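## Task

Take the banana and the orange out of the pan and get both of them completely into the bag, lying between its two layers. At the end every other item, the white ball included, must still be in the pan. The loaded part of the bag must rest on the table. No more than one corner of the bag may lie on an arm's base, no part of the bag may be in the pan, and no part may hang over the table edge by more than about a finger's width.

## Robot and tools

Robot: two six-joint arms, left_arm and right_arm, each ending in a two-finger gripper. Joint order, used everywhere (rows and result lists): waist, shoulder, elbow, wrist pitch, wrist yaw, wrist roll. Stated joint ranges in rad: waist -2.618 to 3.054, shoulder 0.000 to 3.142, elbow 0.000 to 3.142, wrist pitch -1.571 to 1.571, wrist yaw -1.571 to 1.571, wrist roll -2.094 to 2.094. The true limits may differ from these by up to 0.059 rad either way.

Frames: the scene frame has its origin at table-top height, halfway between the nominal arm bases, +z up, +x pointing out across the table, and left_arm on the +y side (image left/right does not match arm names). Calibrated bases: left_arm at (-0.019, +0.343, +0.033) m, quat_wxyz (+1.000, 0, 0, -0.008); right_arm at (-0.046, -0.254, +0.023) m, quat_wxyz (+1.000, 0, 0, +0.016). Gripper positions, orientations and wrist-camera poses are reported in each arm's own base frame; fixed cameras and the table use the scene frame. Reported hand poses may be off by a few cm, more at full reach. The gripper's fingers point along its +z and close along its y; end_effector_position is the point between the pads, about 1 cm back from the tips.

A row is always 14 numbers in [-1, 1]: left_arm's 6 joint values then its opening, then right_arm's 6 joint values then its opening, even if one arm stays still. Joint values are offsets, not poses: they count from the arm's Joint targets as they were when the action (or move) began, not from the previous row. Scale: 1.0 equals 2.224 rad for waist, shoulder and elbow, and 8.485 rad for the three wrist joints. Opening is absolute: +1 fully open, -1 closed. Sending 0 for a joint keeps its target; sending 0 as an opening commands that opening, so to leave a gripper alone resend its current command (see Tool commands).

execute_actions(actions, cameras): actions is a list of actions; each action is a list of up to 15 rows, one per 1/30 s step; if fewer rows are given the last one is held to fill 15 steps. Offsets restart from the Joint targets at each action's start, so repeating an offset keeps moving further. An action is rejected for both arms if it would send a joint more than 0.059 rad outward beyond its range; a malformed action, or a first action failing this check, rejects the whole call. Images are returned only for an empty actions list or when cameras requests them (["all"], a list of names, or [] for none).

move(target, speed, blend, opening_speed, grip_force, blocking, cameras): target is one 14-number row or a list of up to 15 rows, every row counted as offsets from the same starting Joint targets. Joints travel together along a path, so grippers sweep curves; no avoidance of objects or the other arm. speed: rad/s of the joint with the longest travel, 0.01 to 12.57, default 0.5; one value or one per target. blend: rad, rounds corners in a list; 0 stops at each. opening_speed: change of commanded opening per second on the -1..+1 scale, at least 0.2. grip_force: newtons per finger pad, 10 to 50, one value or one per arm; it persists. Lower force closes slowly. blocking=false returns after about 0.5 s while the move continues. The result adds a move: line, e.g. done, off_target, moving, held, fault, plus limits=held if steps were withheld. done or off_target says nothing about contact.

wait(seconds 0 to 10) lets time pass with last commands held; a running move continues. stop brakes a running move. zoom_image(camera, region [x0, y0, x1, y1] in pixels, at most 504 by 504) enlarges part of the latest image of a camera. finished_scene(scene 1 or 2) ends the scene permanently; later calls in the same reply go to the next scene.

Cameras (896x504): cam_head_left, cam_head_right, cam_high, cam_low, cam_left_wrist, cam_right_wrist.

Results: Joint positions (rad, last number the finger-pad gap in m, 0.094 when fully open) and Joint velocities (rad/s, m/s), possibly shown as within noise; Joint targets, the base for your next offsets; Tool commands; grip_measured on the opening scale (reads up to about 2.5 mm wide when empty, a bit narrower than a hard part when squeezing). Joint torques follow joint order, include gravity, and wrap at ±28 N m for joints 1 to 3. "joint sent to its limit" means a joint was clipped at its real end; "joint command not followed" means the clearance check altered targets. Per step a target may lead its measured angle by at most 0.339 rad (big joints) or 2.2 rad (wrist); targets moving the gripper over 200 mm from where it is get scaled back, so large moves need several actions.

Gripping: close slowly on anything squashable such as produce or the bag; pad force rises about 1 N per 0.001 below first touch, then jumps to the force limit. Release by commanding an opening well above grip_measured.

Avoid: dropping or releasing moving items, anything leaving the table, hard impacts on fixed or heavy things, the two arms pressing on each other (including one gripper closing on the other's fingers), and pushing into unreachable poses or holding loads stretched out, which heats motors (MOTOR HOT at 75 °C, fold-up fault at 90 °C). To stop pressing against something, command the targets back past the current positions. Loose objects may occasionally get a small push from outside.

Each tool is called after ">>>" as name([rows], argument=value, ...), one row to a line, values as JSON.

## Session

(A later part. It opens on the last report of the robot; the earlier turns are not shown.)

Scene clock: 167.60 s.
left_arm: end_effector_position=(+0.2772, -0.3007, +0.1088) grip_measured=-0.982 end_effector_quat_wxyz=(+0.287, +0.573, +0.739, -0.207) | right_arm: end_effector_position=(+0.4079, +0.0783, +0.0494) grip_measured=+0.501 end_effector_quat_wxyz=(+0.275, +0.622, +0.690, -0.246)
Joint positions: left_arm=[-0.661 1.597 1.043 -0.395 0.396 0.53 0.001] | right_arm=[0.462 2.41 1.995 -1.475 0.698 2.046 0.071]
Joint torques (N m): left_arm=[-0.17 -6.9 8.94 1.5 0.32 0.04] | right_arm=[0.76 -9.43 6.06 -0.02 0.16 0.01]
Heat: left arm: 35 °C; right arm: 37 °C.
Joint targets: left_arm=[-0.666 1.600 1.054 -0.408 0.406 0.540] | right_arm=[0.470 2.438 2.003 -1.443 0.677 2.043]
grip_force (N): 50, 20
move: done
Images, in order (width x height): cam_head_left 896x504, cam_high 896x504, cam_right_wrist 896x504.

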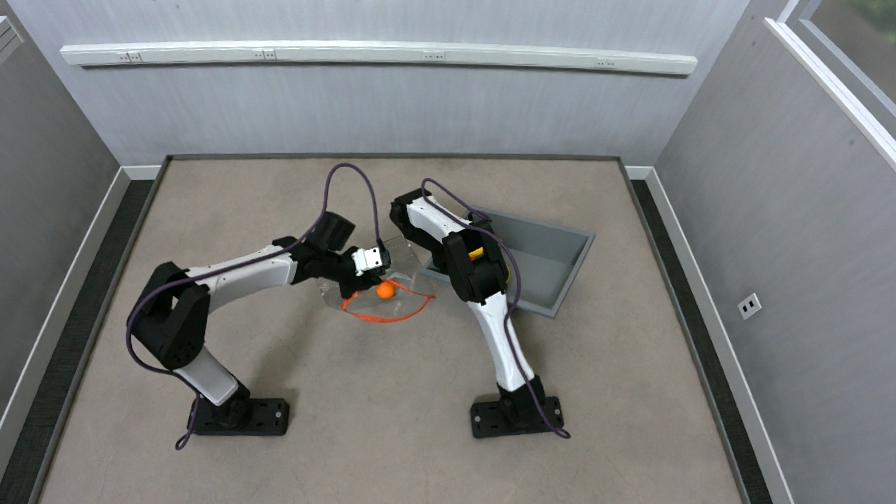

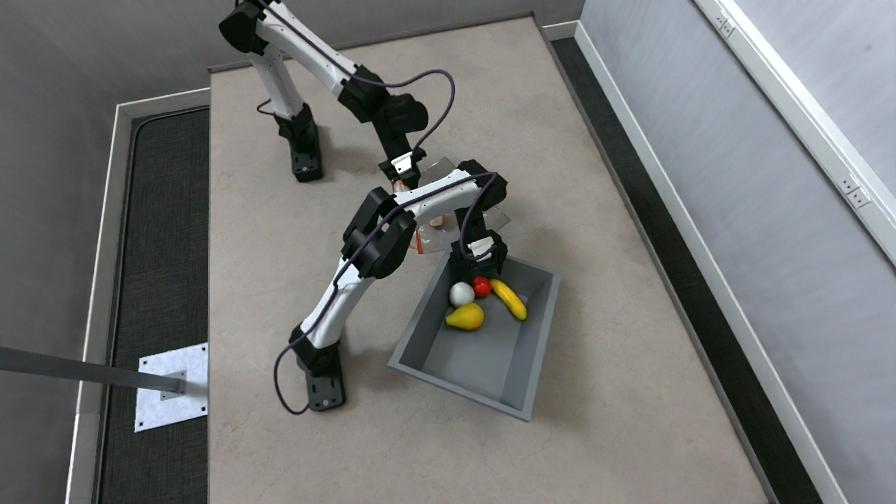

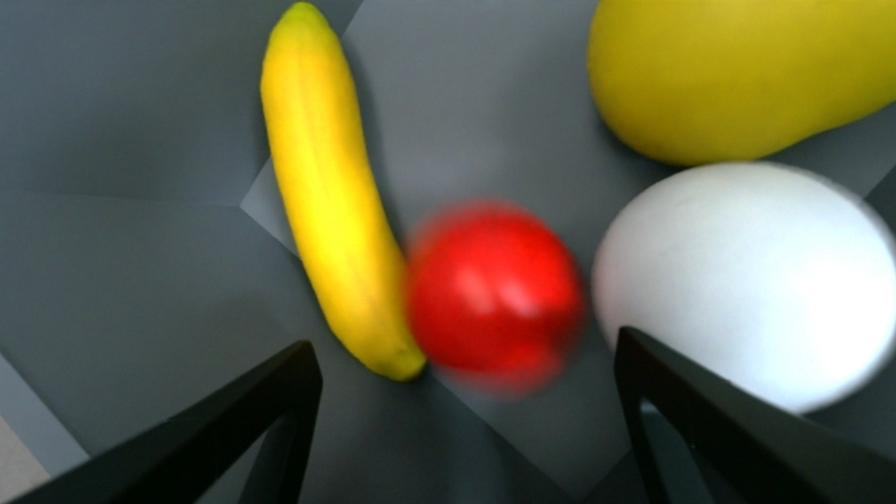

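>>> move(target=[0,0,0,0,0,0,-1,-0.0184,-0.0917,-0.0187,-0.0037,-0.0169,-0.0157,0.5], speed=0.12, cameras=["cam_head_left","cam_right_wrist","cam_high","cam_low"])

Scene clock: 170.43 s.
left_arm: end_effector_position=(+0.2772, -0.3007, +0.1088) grip_measured=-0.982 end_effector_quat_wxyz=(+0.287, +0.573, +0.739, -0.207) | right_arm: end_effector_position=(+0.3960, +0.0856, +0.0758) grip_measured=+0.501 end_effector_quat_wxyz=(+0.204, +0.625, +0.726, -0.200)
Joint positions: left_arm=[-0.661 1.597 1.043 -0.395 0.396 0.53 0.001] | right_arm=[0.436 2.284 1.967 -1.475 0.54 1.918 0.071]
Joint torques (N m): left_arm=[-0.21 -6.89 8.91 1.51 0.32 0.04] | right_arm=[-0.62 -15.75 5.15 -0.21 0.26 -0.07]
Heat: left arm: 35 °C; right arm: 39 °C.
Joint targets: left_arm=[-0.666 1.600 1.054 -0.408 0.406 0.540] | right_arm=[0.429 2.234 1.962 -1.475 0.533 1.910]
grip_force (N): 50, 20
move: off_target (right_arm); right_arm: the shoulder is farthest, 0.050 rad from its target
Images, in order (width x height): cam_head_left 896x504, cam_high 896x504, cam_low 896x504, cam_right_wrist 896x504.

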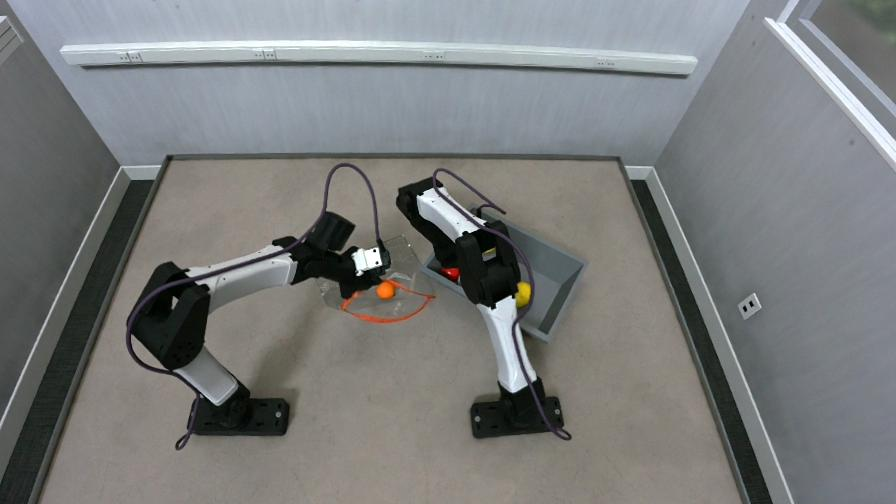

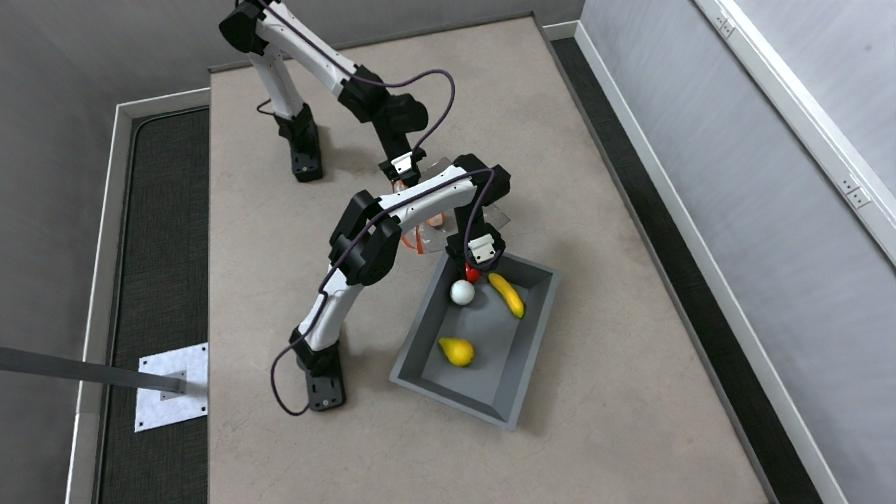

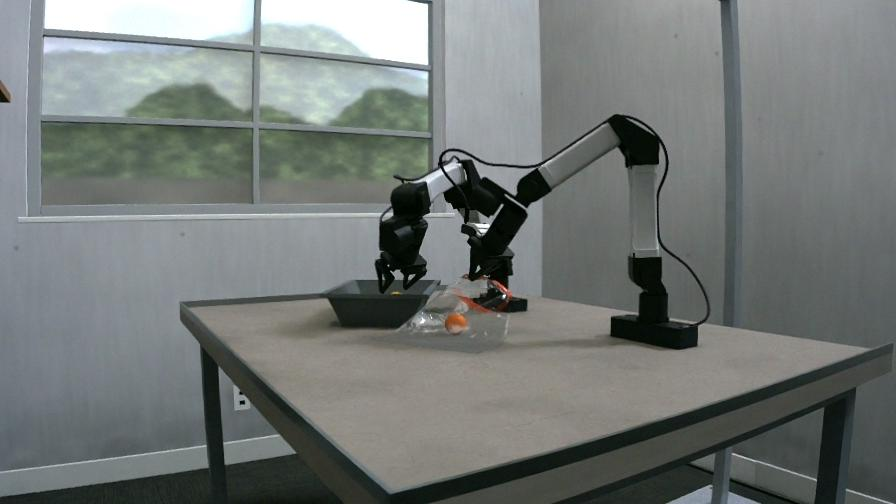

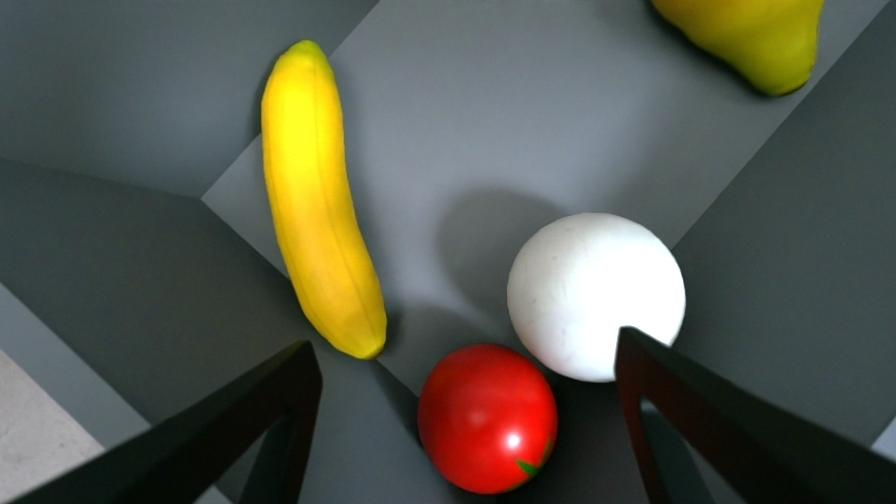

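>>> move(target=[0,0,0,0,0,0,-1,0,-0.045,0,0,0,0,0.5], speed=0.12, cameras=["cam_head_left","cam_right_wrist","cam_low"])

Scene clock: 173.87 s.
left_arm: end_effector_position=(+0.2772, -0.3007, +0.1088) grip_measured=-0.982 end_effector_quat_wxyz=(+0.287, +0.573, +0.739, -0.207) | right_arm: end_effector_position=(+0.3977, +0.0866, +0.1142) grip_measured=+0.501 end_effector_quat_wxyz=(+0.223, +0.638, +0.721, -0.155)
Joint positions: left_arm=[-0.661 1.597 1.043 -0.395 0.396 0.53 0.001] | right_arm=[0.436 2.182 1.967 -1.475 0.539 1.918 0.071]
Joint torques (N m): left_arm=[-0.17 -6.87 8.94 1.52 0.32 0.04] | right_arm=[-0.61 -14.99 5.22 -0.03 0.22 -0.04]
Heat: left arm: 36 °C; right arm: 40 °C.
Joint targets: left_arm=[-0.666 1.600 1.054 -0.408 0.406 0.540] | right_arm=[0.429 2.134 1.962 -1.475 0.533 1.910]
grip_force (N): 50, 20
move: off_target (right_arm); right_arm: the shoulder is farthest, 0.048 rad from its target
Images, in order (width x height): cam_head_left 896x504, cam_low 896x504, cam_right_wrist 896x504.

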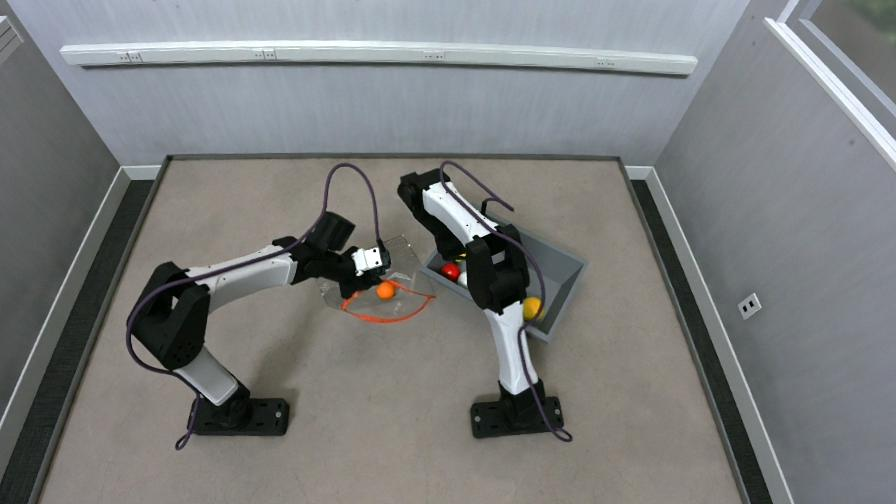

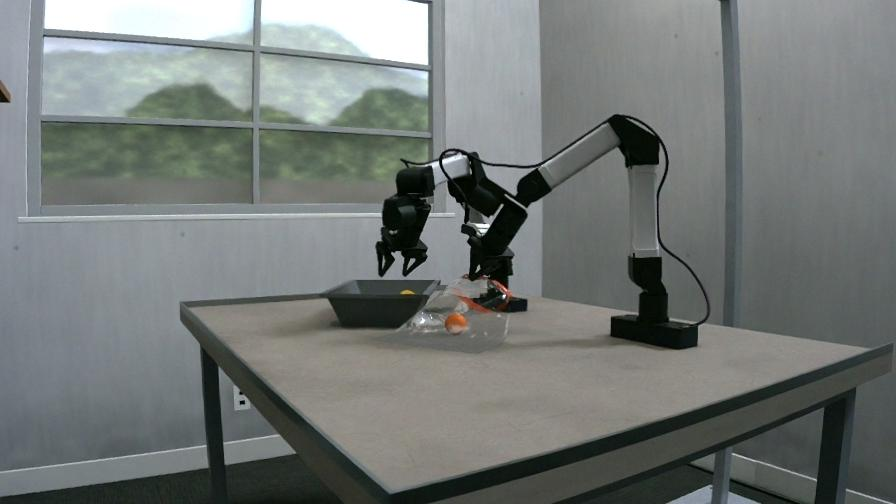

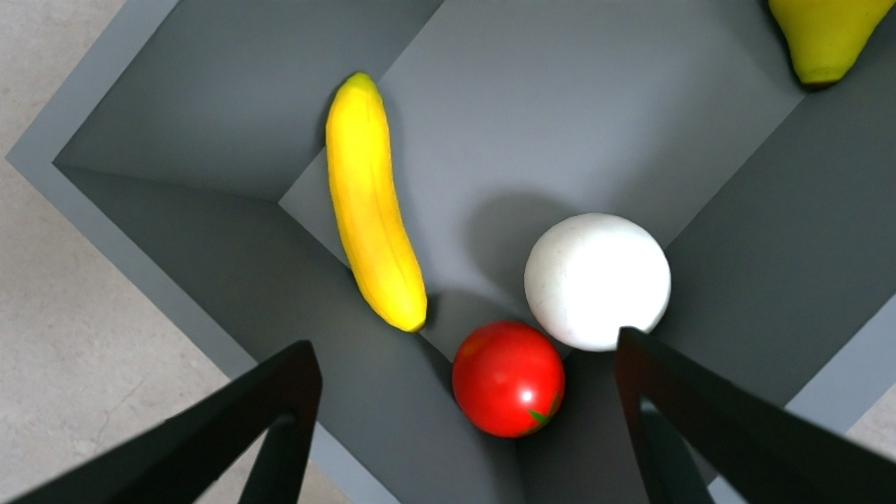

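>>> move(target=[0,0,0,0,0,0,-1,-0.05,-0.04,0,0,0,0,0.5], speed=0.5, cameras=["cam_head_left","cam_right_wrist","cam_left_wrist","cam_high"])

Scene clock: 176.33 s.
left_arm: end_effector_position=(+0.2772, -0.3007, +0.1088) grip_measured=-0.982 end_effector_quat_wxyz=(+0.287, +0.573, +0.739, -0.207) | right_arm: end_effector_position=(+0.4024, +0.0380, +0.1505) grip_measured=+0.501 end_effector_quat_wxyz=(+0.233, +0.690, +0.673, -0.126)
Joint positions: left_arm=[-0.661 1.597 1.043 -0.395 0.396 0.53 0.001] | right_arm=[0.316 2.082 1.963 -1.475 0.535 1.918 0.071]
Joint torques (N m): left_arm=[-0.21 -6.9 8.91 1.5 0.32 0.04] | right_arm=[0.2 -13.44 5.74 0.15 0.24 -0.05]
Heat: left arm: 36 °C; right arm: 42 °C.
Joint targets: left_arm=[-0.666 1.600 1.054 -0.408 0.406 0.540] | right_arm=[0.318 2.045 1.962 -1.475 0.533 1.910]
grip_force (N): 50, 20
move: off_target (right_arm); right_arm: the shoulder is farthest, 0.037 rad from its target
Images, in order (width x height): cam_head_left 896x504, cam_high 896x504, cam_left_wrist 896x504, cam_right_wrist 896x504.

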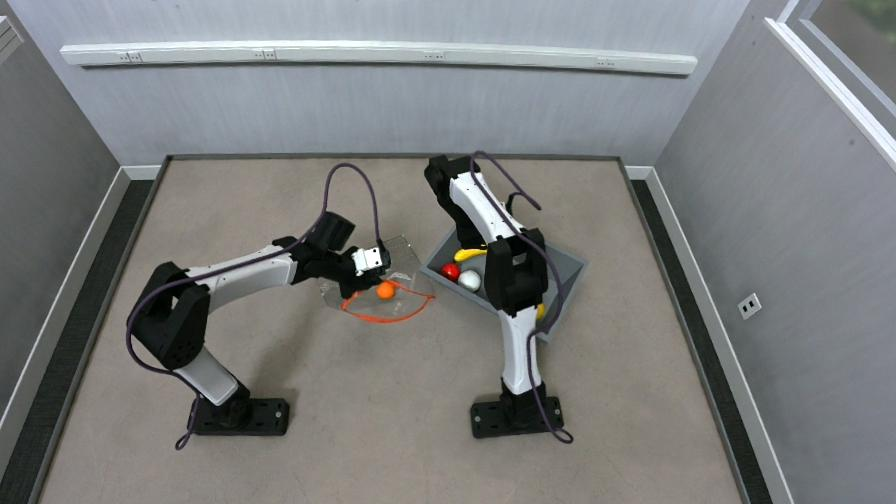

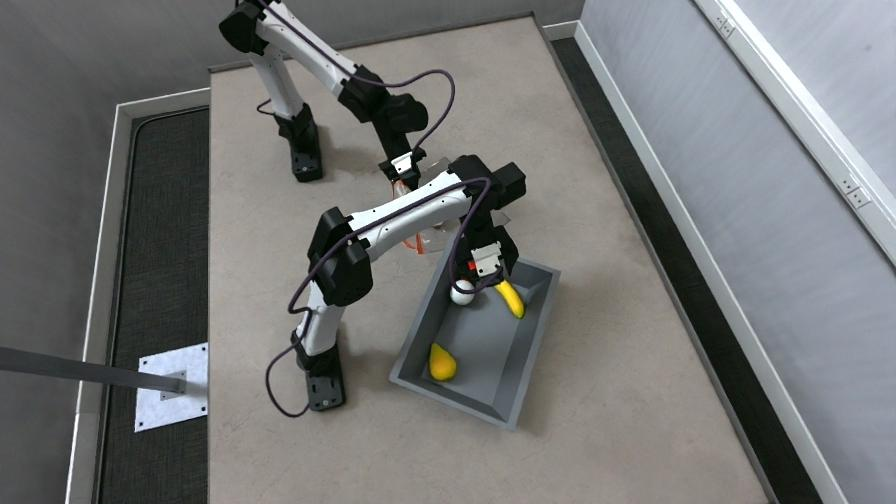

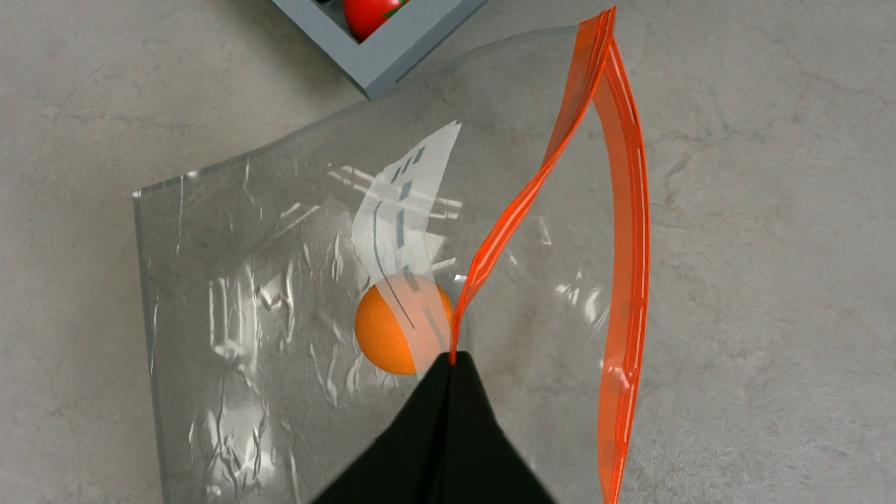

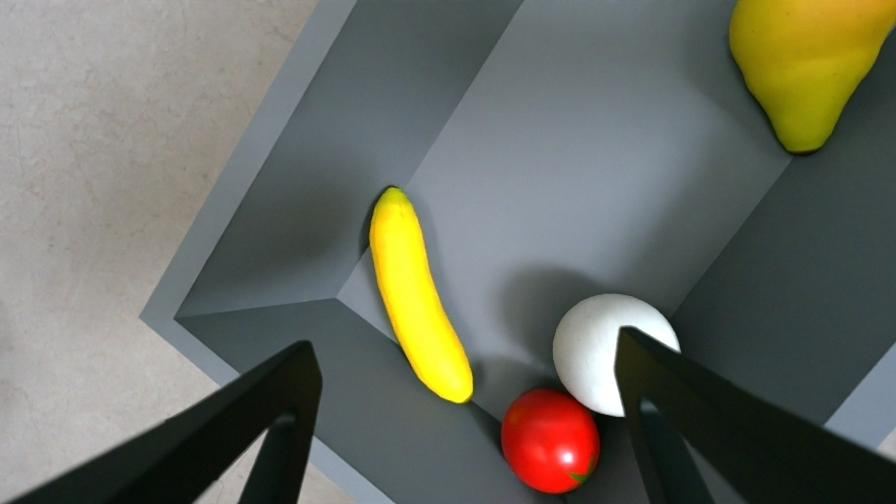

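>>> move(target=[0,0,0,0,0,0,-1,-0.1085,0.1489,0.1287,0.0038,-0.0628,-0.0601,0.1], speed=0.6, cameras=["cam_head_left","cam_right_wrist","cam_high"])

Scene clock: 180.60 s.
left_arm: end_effector_position=(+0.2772, -0.3007, +0.1088) grip_measured=-0.982 end_effector_quat_wxyz=(+0.287, +0.573, +0.739, -0.207) | right_arm: end_effector_position=(+0.4530, +0.0329, +0.0744) grip_measured=+0.101 end_effector_quat_wxyz=(-0.005, +0.618, +0.786, -0.011)
Joint positions: left_arm=[-0.661 1.597 1.043 -0.395 0.396 0.53 0.001] | right_arm=[0.076 2.367 2.223 -1.449 0.009 1.408 0.052]
Joint torques (N m): left_arm=[-0.18 -6.91 8.92 1.51 0.32 0.04] | right_arm=[-0.06 -11.34 8.38 0.24 0.01 -0.03]
Heat: left arm: 36 °C; right arm: 42 °C.
Joint targets: left_arm=[-0.666 1.600 1.054 -0.408 0.406 0.540] | right_arm=[0.077 2.376 2.248 -1.443 0.000 1.400]
grip_force (N): 50, 20
move: done
Images, in order (width x height): cam_head_left 896x504, cam_high 896x504, cam_right_wrist 896x504.

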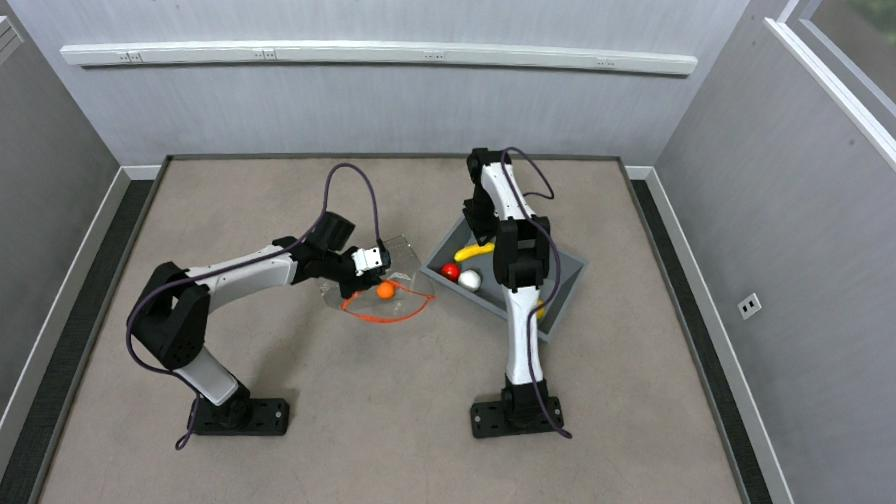

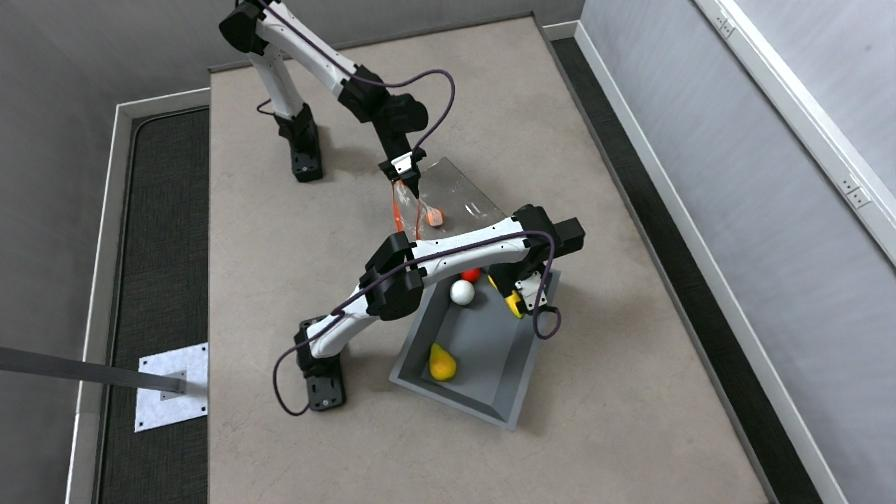

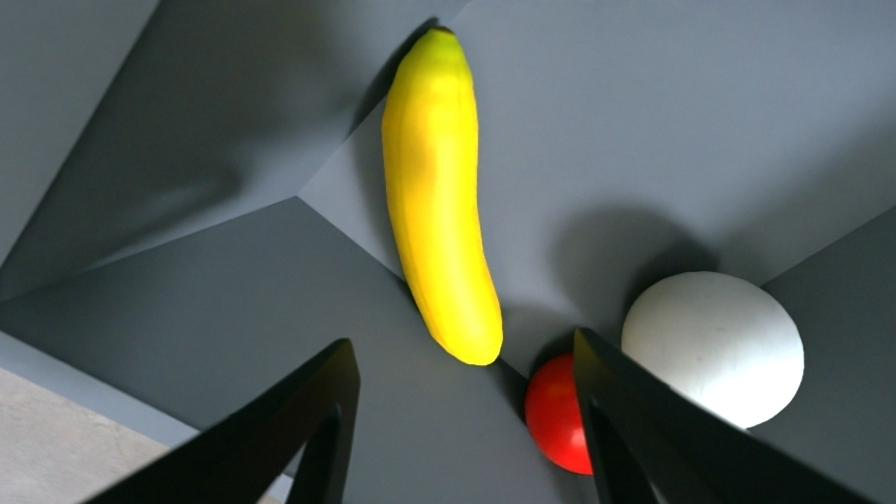

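>>> move(target=[0,0,0,0,0,0,-1,-0.0004,0.0229,-0.0920,0.0301,0,-0.0144,0.1], speed=0.3, cameras=["cam_right_wrist"])

Scene clock: 183.03 s.
left_arm: end_effector_position=(+0.2772, -0.3007, +0.1088) grip_measured=-0.982 end_effector_quat_wxyz=(+0.287, +0.573, +0.739, -0.207) | right_arm: end_effector_position=(+0.4637, +0.0327, +0.0124) grip_measured=+0.101 end_effector_quat_wxyz=(+0.002, +0.571, +0.821, -0.008)
Joint positions: left_arm=[-0.661 1.597 1.043 -0.395 0.396 0.53 0.001] | right_arm=[0.076 2.41 2.052 -1.221 0.015 1.292 0.052]
Joint torques (N m): left_arm=[-0.2 -6.84 8.96 1.51 0.32 0.05] | right_arm=[0.02 -10.93 5.19 0.6 -0.11 -0.09]
Heat: left arm: 36 °C; right arm: 43 °C.
Joint targets: left_arm=[-0.666 1.600 1.054 -0.408 0.406 0.540] | right_arm=[0.076 2.427 2.043 -1.187 0.000 1.278]
grip_force (N): 50, 20
move: done
Images, in order (width x height): cam_right_wrist 896x504.

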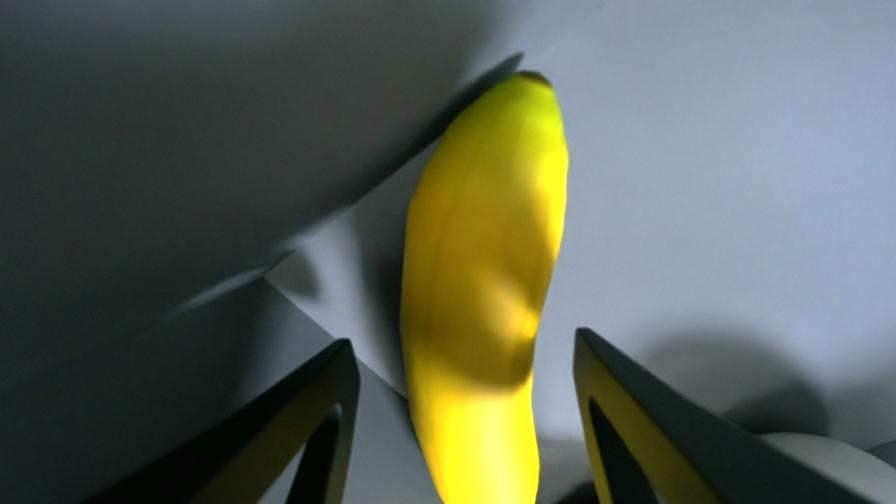

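>>> move([
  [0,0,0,0,0,0,-1,0,0.0043,-0.0136,0.0047,0,0,0.1],
  [0,0,0,0,0,0,-1,0,0.0043,-0.0136,0.0047,0,0,-0.42],
], speed=0.2, opening_speed=0.3, grip_force=[50,25], cameras=["cam_right_wrist"])

Scene clock: 186.23 s.
left_arm: end_effector_position=(+0.2772, -0.3007, +0.1088) grip_measured=-0.982 end_effector_quat_wxyz=(+0.287, +0.573, +0.739, -0.207) | right_arm: end_effector_position=(+0.4693, +0.0277, +0.0066) grip_measured=-0.401 end_effector_quat_wxyz=(+0.021, +0.567, +0.823, -0.013)
Joint positions: left_arm=[-0.661 1.597 1.043 -0.395 0.396 0.53 0.001] | right_arm=[0.076 2.41 2.028 -1.173 0.046 1.281 0.028]
Joint torques (N m): left_arm=[-0.21 -6.87 8.98 1.52 0.32 0.05] | right_arm=[-0.01 -10.13 4.64 0.52 -0.38 0.01]
Heat: left arm: 37 °C; right arm: 43 °C.
Joint targets: left_arm=[-0.666 1.600 1.054 -0.408 0.406 0.540] | right_arm=[0.076 2.437 2.013 -1.147 0.000 1.278]
grip_force (N): 50, 25
move: off_target (right_arm); target 2's new numbers were sent with right_arm's wrist pitch 0.038 rad from that target; right_arm: the wrist yaw is farthest, 0.046 rad from its target
Images, in order (width x height): cam_right_wrist 896x504.

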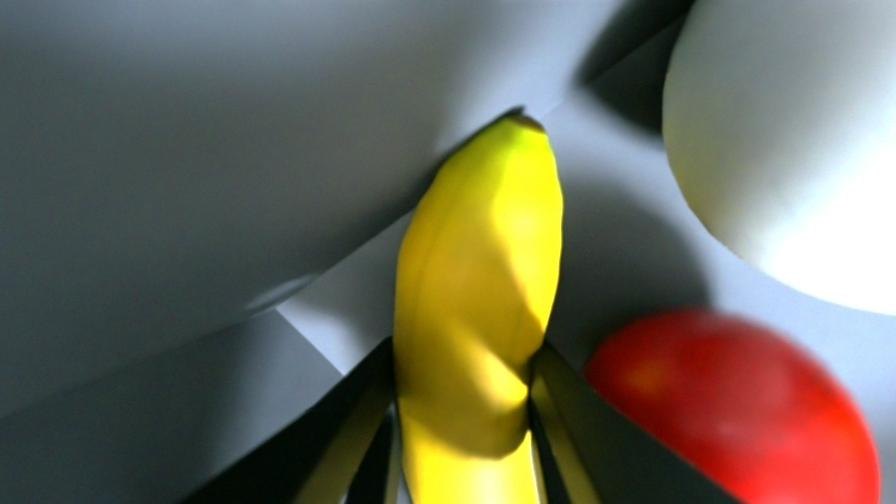

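>>> move([
  [0,0,0,0,0,0,-1,0,0,0,0,0,0,-0.46],
  [0,0,0,0,0,0,-1,0,-0.0111,0.0808,-0.0240,0,0,-0.46],
  [0,0,0,0,0,0,-1,0,-0.1175,0.0259,-0.0376,0,0,-0.46],
], speed=0.25, grip_force=[50,30], blend=[0,0.03,0], cameras=["cam_right_wrist","cam_head_left","cam_left_wrist"])

Scene clock: 189.43 s.
left_arm: end_effector_position=(+0.2772, -0.3007, +0.1088) grip_measured=-0.982 end_effector_quat_wxyz=(+0.287, +0.573, +0.739, -0.207) | right_arm: end_effector_position=(+0.4218, +0.0307, +0.0987) grip_measured=-0.418 end_effector_quat_wxyz=(-0.011, +0.567, +0.824, -0.014)
Joint positions: left_arm=[-0.661 1.597 1.043 -0.395 0.396 0.53 0.001] | right_arm=[0.076 2.224 2.076 -1.458 0.008 1.281 0.027]
Joint torques (N m): left_arm=[-0.18 -6.84 8.95 1.5 0.32 0.04] | right_arm=[-0.01 -15.35 5.33 0.09 -0.05 0.02]
Heat: left arm: 37 °C; right arm: 44 °C.
Joint targets: left_arm=[-0.666 1.600 1.054 -0.408 0.406 0.540] | right_arm=[0.076 2.176 2.071 -1.466 0.000 1.278]
grip_force (N): 50, 30
move: off_target (right_arm); right_arm: the shoulder is farthest, 0.048 rad from its target
Images, in order (width x height): cam_head_left 896x504, cam_left_wrist 896x504, cam_right_wrist 896x504.

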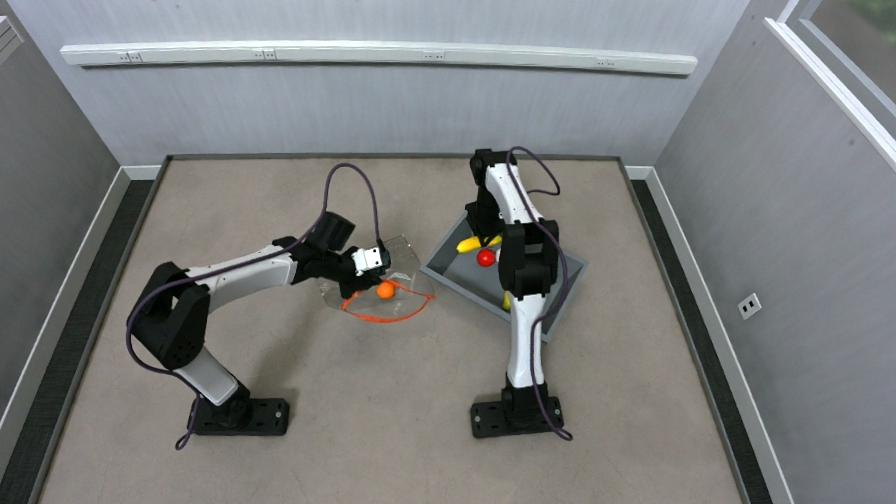

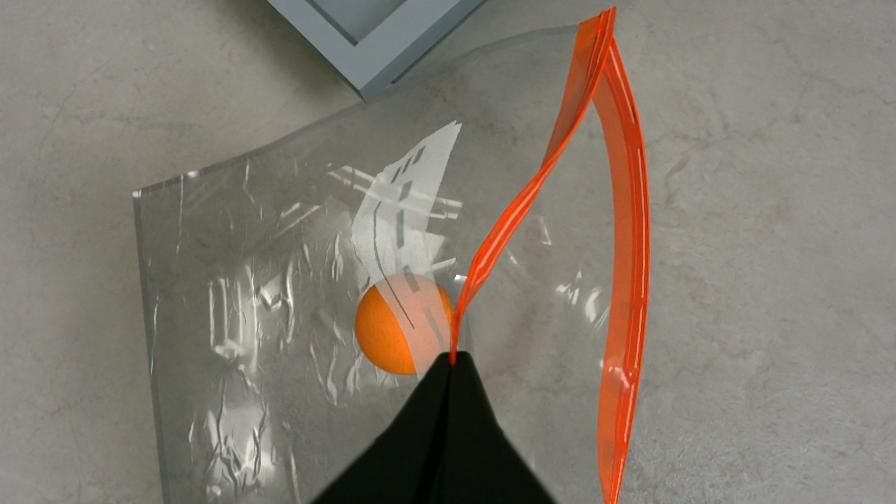

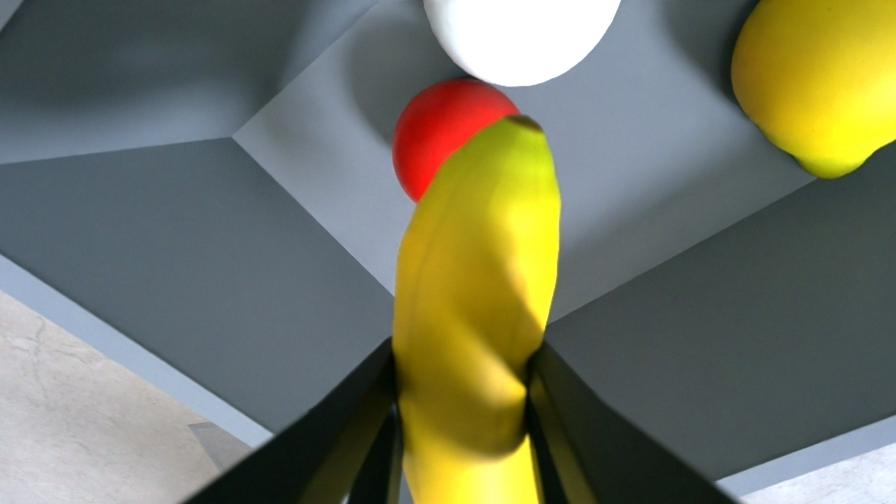

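>>> move([
  [0,0,0,0,0,0,-1,0.1007,-0.2853,-0.2615,-0.0062,0,-0.0328,-0.46],
  [0,0,0,0,0,0,-1,0.5054,-0.2904,-0.3025,0.0032,0,-0.1388,-0.46],
  [0,0,0,0,0,0,-1,0.5387,-0.1041,-0.2163,0.0294,0,-0.1506,-0.46],
], speed=[0.7,0.7,0.5], blend=[0.1,0.1,0], cameras=["cam_head_left","cam_right_wrist","cam_left_wrist"])

Scene clock: 194.67 s.
left_arm: end_effector_position=(+0.2772, -0.3007, +0.1088) grip_measured=-0.982 end_effector_quat_wxyz=(+0.287, +0.573, +0.739, -0.207) | right_arm: end_effector_position=(+0.1070, +0.3405, +0.0778) grip_measured=-0.418 end_effector_quat_wxyz=(-0.012, -0.589, +0.808, -0.011)
Joint positions: left_arm=[-0.661 1.597 1.043 -0.395 0.396 0.53 0.001] | right_arm=[1.269 1.939 1.564 -1.228 0.004 0.008 0.027]
Joint torques (N m): left_arm=[-0.16 -6.87 8.95 1.51 0.32 0.04] | right_arm=[0.57 -8.65 8.47 0.38 -0.06 -0.08]
Heat: left arm: 37 °C; right arm: 45 °C.
Joint targets: left_arm=[-0.666 1.600 1.054 -0.408 0.406 0.540] | right_arm=[1.274 1.944 1.589 -1.217 0.000 0.000]
grip_force (N): 50, 30
move: done
Images, in order (width x height): cam_head_left 896x504, cam_left_wrist 896x504, cam_right_wrist 896x504.

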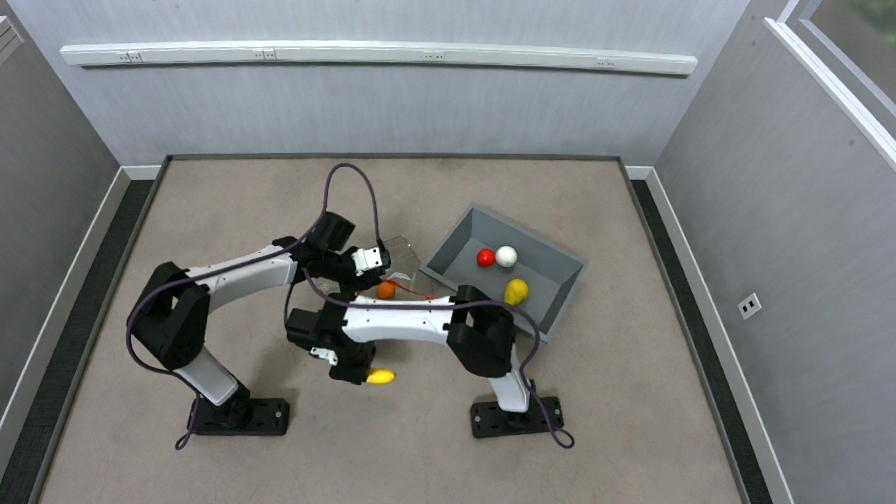

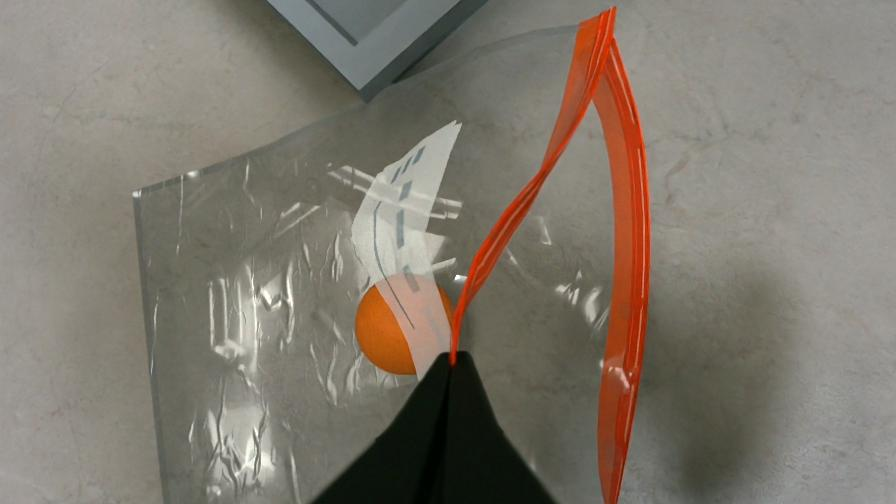

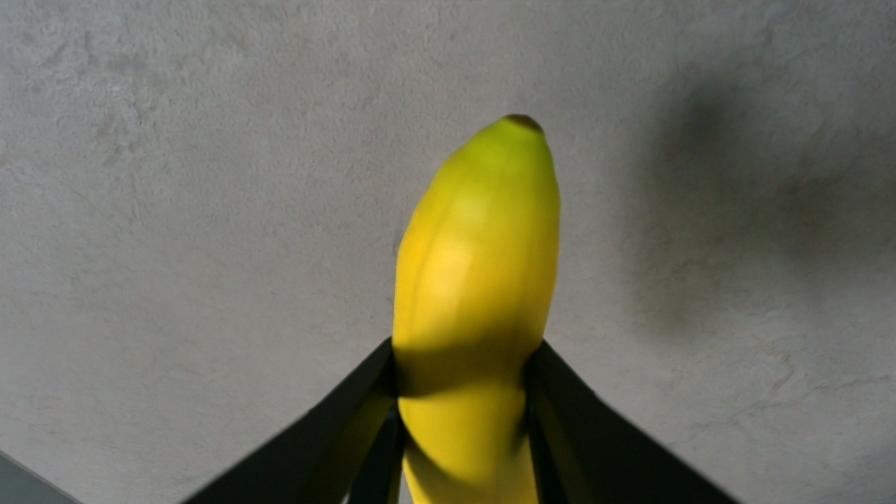

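>>> move(target=[0,0,0,0,0,0,-1,0,0.0293,-0.0869,0.0306,0,0,-0.46], speed=0.3, cameras=["cam_low"])

>>> zoom_image(camera="cam_low", region=[440, 200, 620, 360])

Scene clock: 196.47 s.
left_arm: end_effector_position=(+0.2772, -0.3007, +0.1088) grip_measured=-0.982 end_effector_quat_wxyz=(+0.287, +0.573, +0.739, -0.207) | right_arm: end_effector_position=(+0.1095, +0.3487, +0.0160) grip_measured=-0.418 end_effector_quat_wxyz=(+0.001, -0.589, +0.808, -0.002)
Joint positions: left_arm=[-0.661 1.597 1.043 -0.395 0.396 0.53 0.001] | right_arm=[1.269 2 1.397 -0.969 0.004 0.008 0.027]
Joint torques (N m): left_arm=[-0.17 -6.86 8.96 1.49 0.32 0.05] | right_arm=[0.55 -8.57 5.67 0.4 -0.06 -0.04]
Heat: left arm: 37 °C; right arm: 45 °C.
Joint targets: left_arm=[-0.666 1.600 1.054 -0.408 0.406 0.540] | right_arm=[1.274 2.009 1.396 -0.957 0.000 0.000]
grip_force (N): 50, 30
move: done
Images, in order (width x height): cam_low 896x504.

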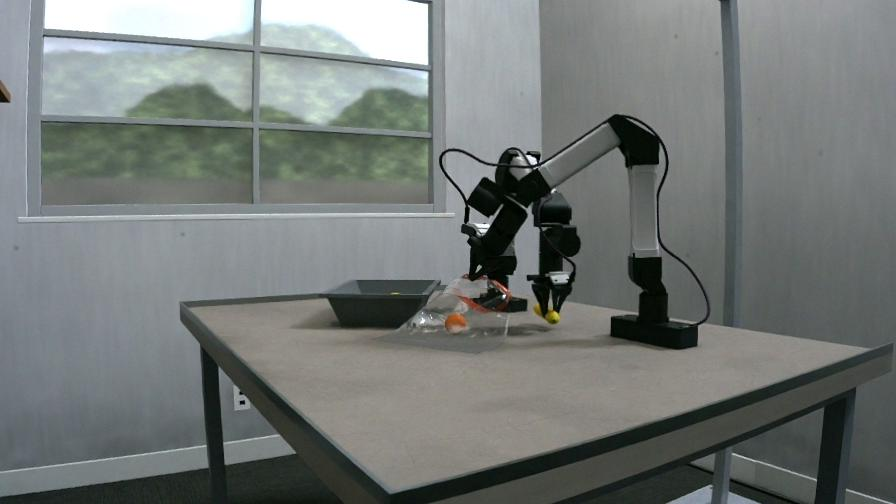

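Scaled by 2.800 from the camera's 896x504 image, which has a finer 1280x720 frame.

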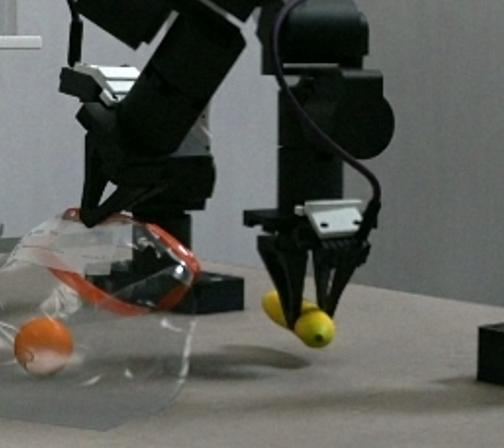

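>>> move(target=[0,0,0,0,0,0,-1,0,0.0073,-0.0107,0.0046,0,0,-0.46], speed=0.1, cameras=["cam_low"])

>>> zoom_image(camera="cam_low", region=[500, 260, 600, 350])

Scene clock: 197.77 s.
left_arm: end_effector_position=(+0.2772, -0.3007, +0.1088) grip_measured=-0.982 end_effector_quat_wxyz=(+0.287, +0.573, +0.739, -0.207) | right_arm: end_effector_position=(+0.1097, +0.3494, +0.0061) grip_measured=-0.418 end_effector_quat_wxyz=(+0.002, -0.589, +0.808, -0.001)
Joint positions: left_arm=[-0.661 1.597 1.043 -0.395 0.396 0.53 0.001] | right_arm=[1.269 2.014 1.375 -0.93 0.004 0.008 0.027]
Joint torques (N m): left_arm=[-0.16 -6.89 8.96 1.5 0.33 0.04] | right_arm=[0.55 -8.4 5.44 0.41 -0.06 -0.04]
Heat: left arm: 37 °C; right arm: 45 °C.
Joint targets: left_arm=[-0.666 1.600 1.054 -0.408 0.406 0.540] | right_arm=[1.274 2.026 1.372 -0.918 0.000 0.000]
grip_force (N): 50, 30
move: done
Images, in order (width x height): cam_low 896x504.

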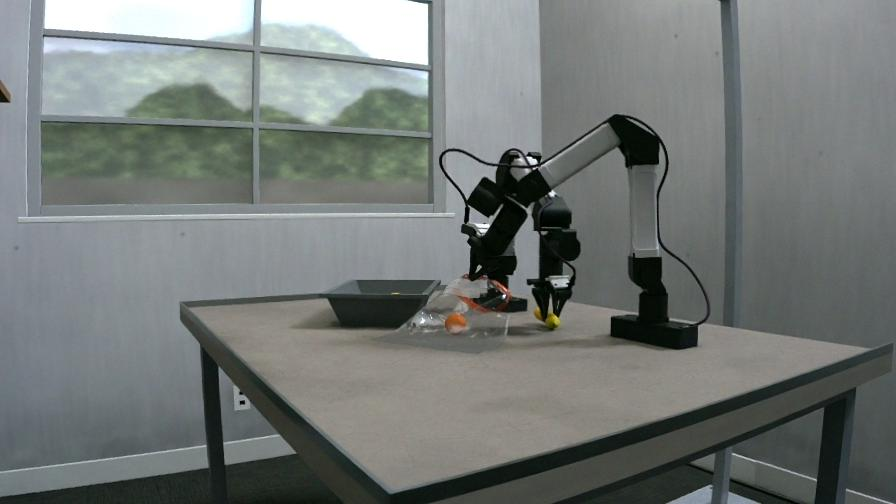

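Scaled by 5.040 from the camera's 896x504 image, which has a finer 1280x720 frame.

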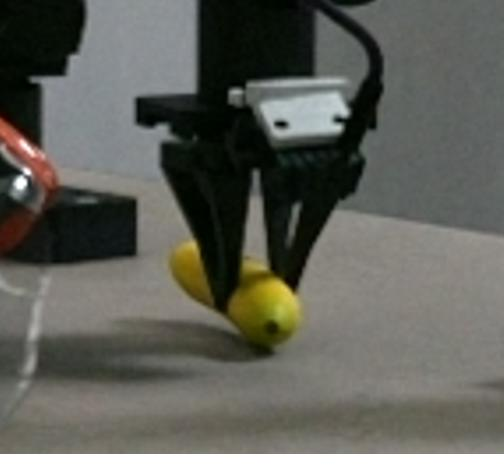

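>>> move([
  [0,0,0,0,0,0,-1,0,0.0022,-0.0030,0.0013,0,0,-0.46],
  [0,0,0,0,0,0,-1,0,0.0022,-0.0030,0.0013,0,0,0.0],
], speed=0.1, opening_speed=0.3, cameras=["cam_right_wrist"])

Scene clock: 200.43 s.
left_arm: end_effector_position=(+0.2772, -0.3007, +0.1088) grip_measured=-0.982 end_effector_quat_wxyz=(+0.287, +0.573, +0.739, -0.207) | right_arm: end_effector_position=(+0.1100, +0.3500, +0.0046) grip_measured=-0.001 end_effector_quat_wxyz=(+0.004, -0.589, +0.808, +0.000)
Joint positions: left_arm=[-0.661 1.597 1.043 -0.395 0.396 0.53 0.001] | right_arm=[1.269 2.014 1.369 -0.918 0.004 0.008 0.047]
Joint torques (N m): left_arm=[-0.17 -6.89 8.94 1.51 0.32 0.04] | right_arm=[0.53 -7.98 5.38 0.42 -0.06 -0.04]
Heat: left arm: 37 °C; right arm: 44 °C.
Joint targets: left_arm=[-0.666 1.600 1.054 -0.408 0.406 0.540] | right_arm=[1.274 2.030 1.366 -0.907 0.000 0.000]
grip_force (N): 50, 30
move: done
Images, in order (width x height): cam_right_wrist 896x504.

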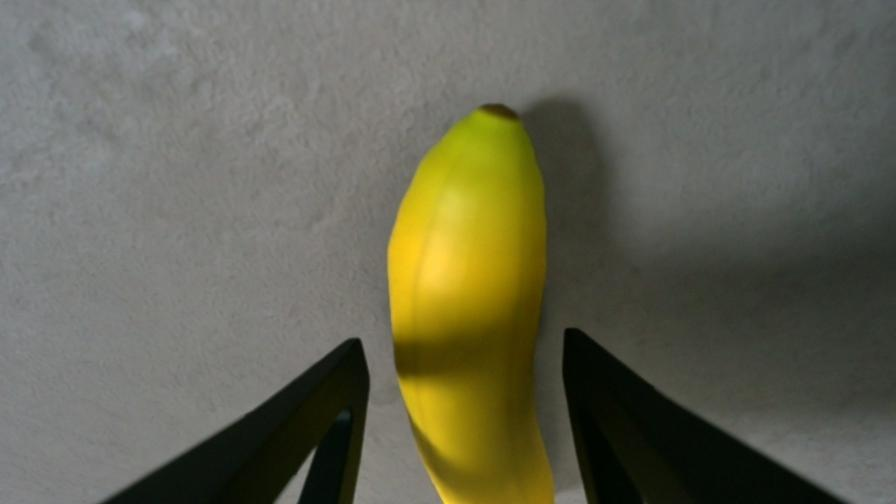

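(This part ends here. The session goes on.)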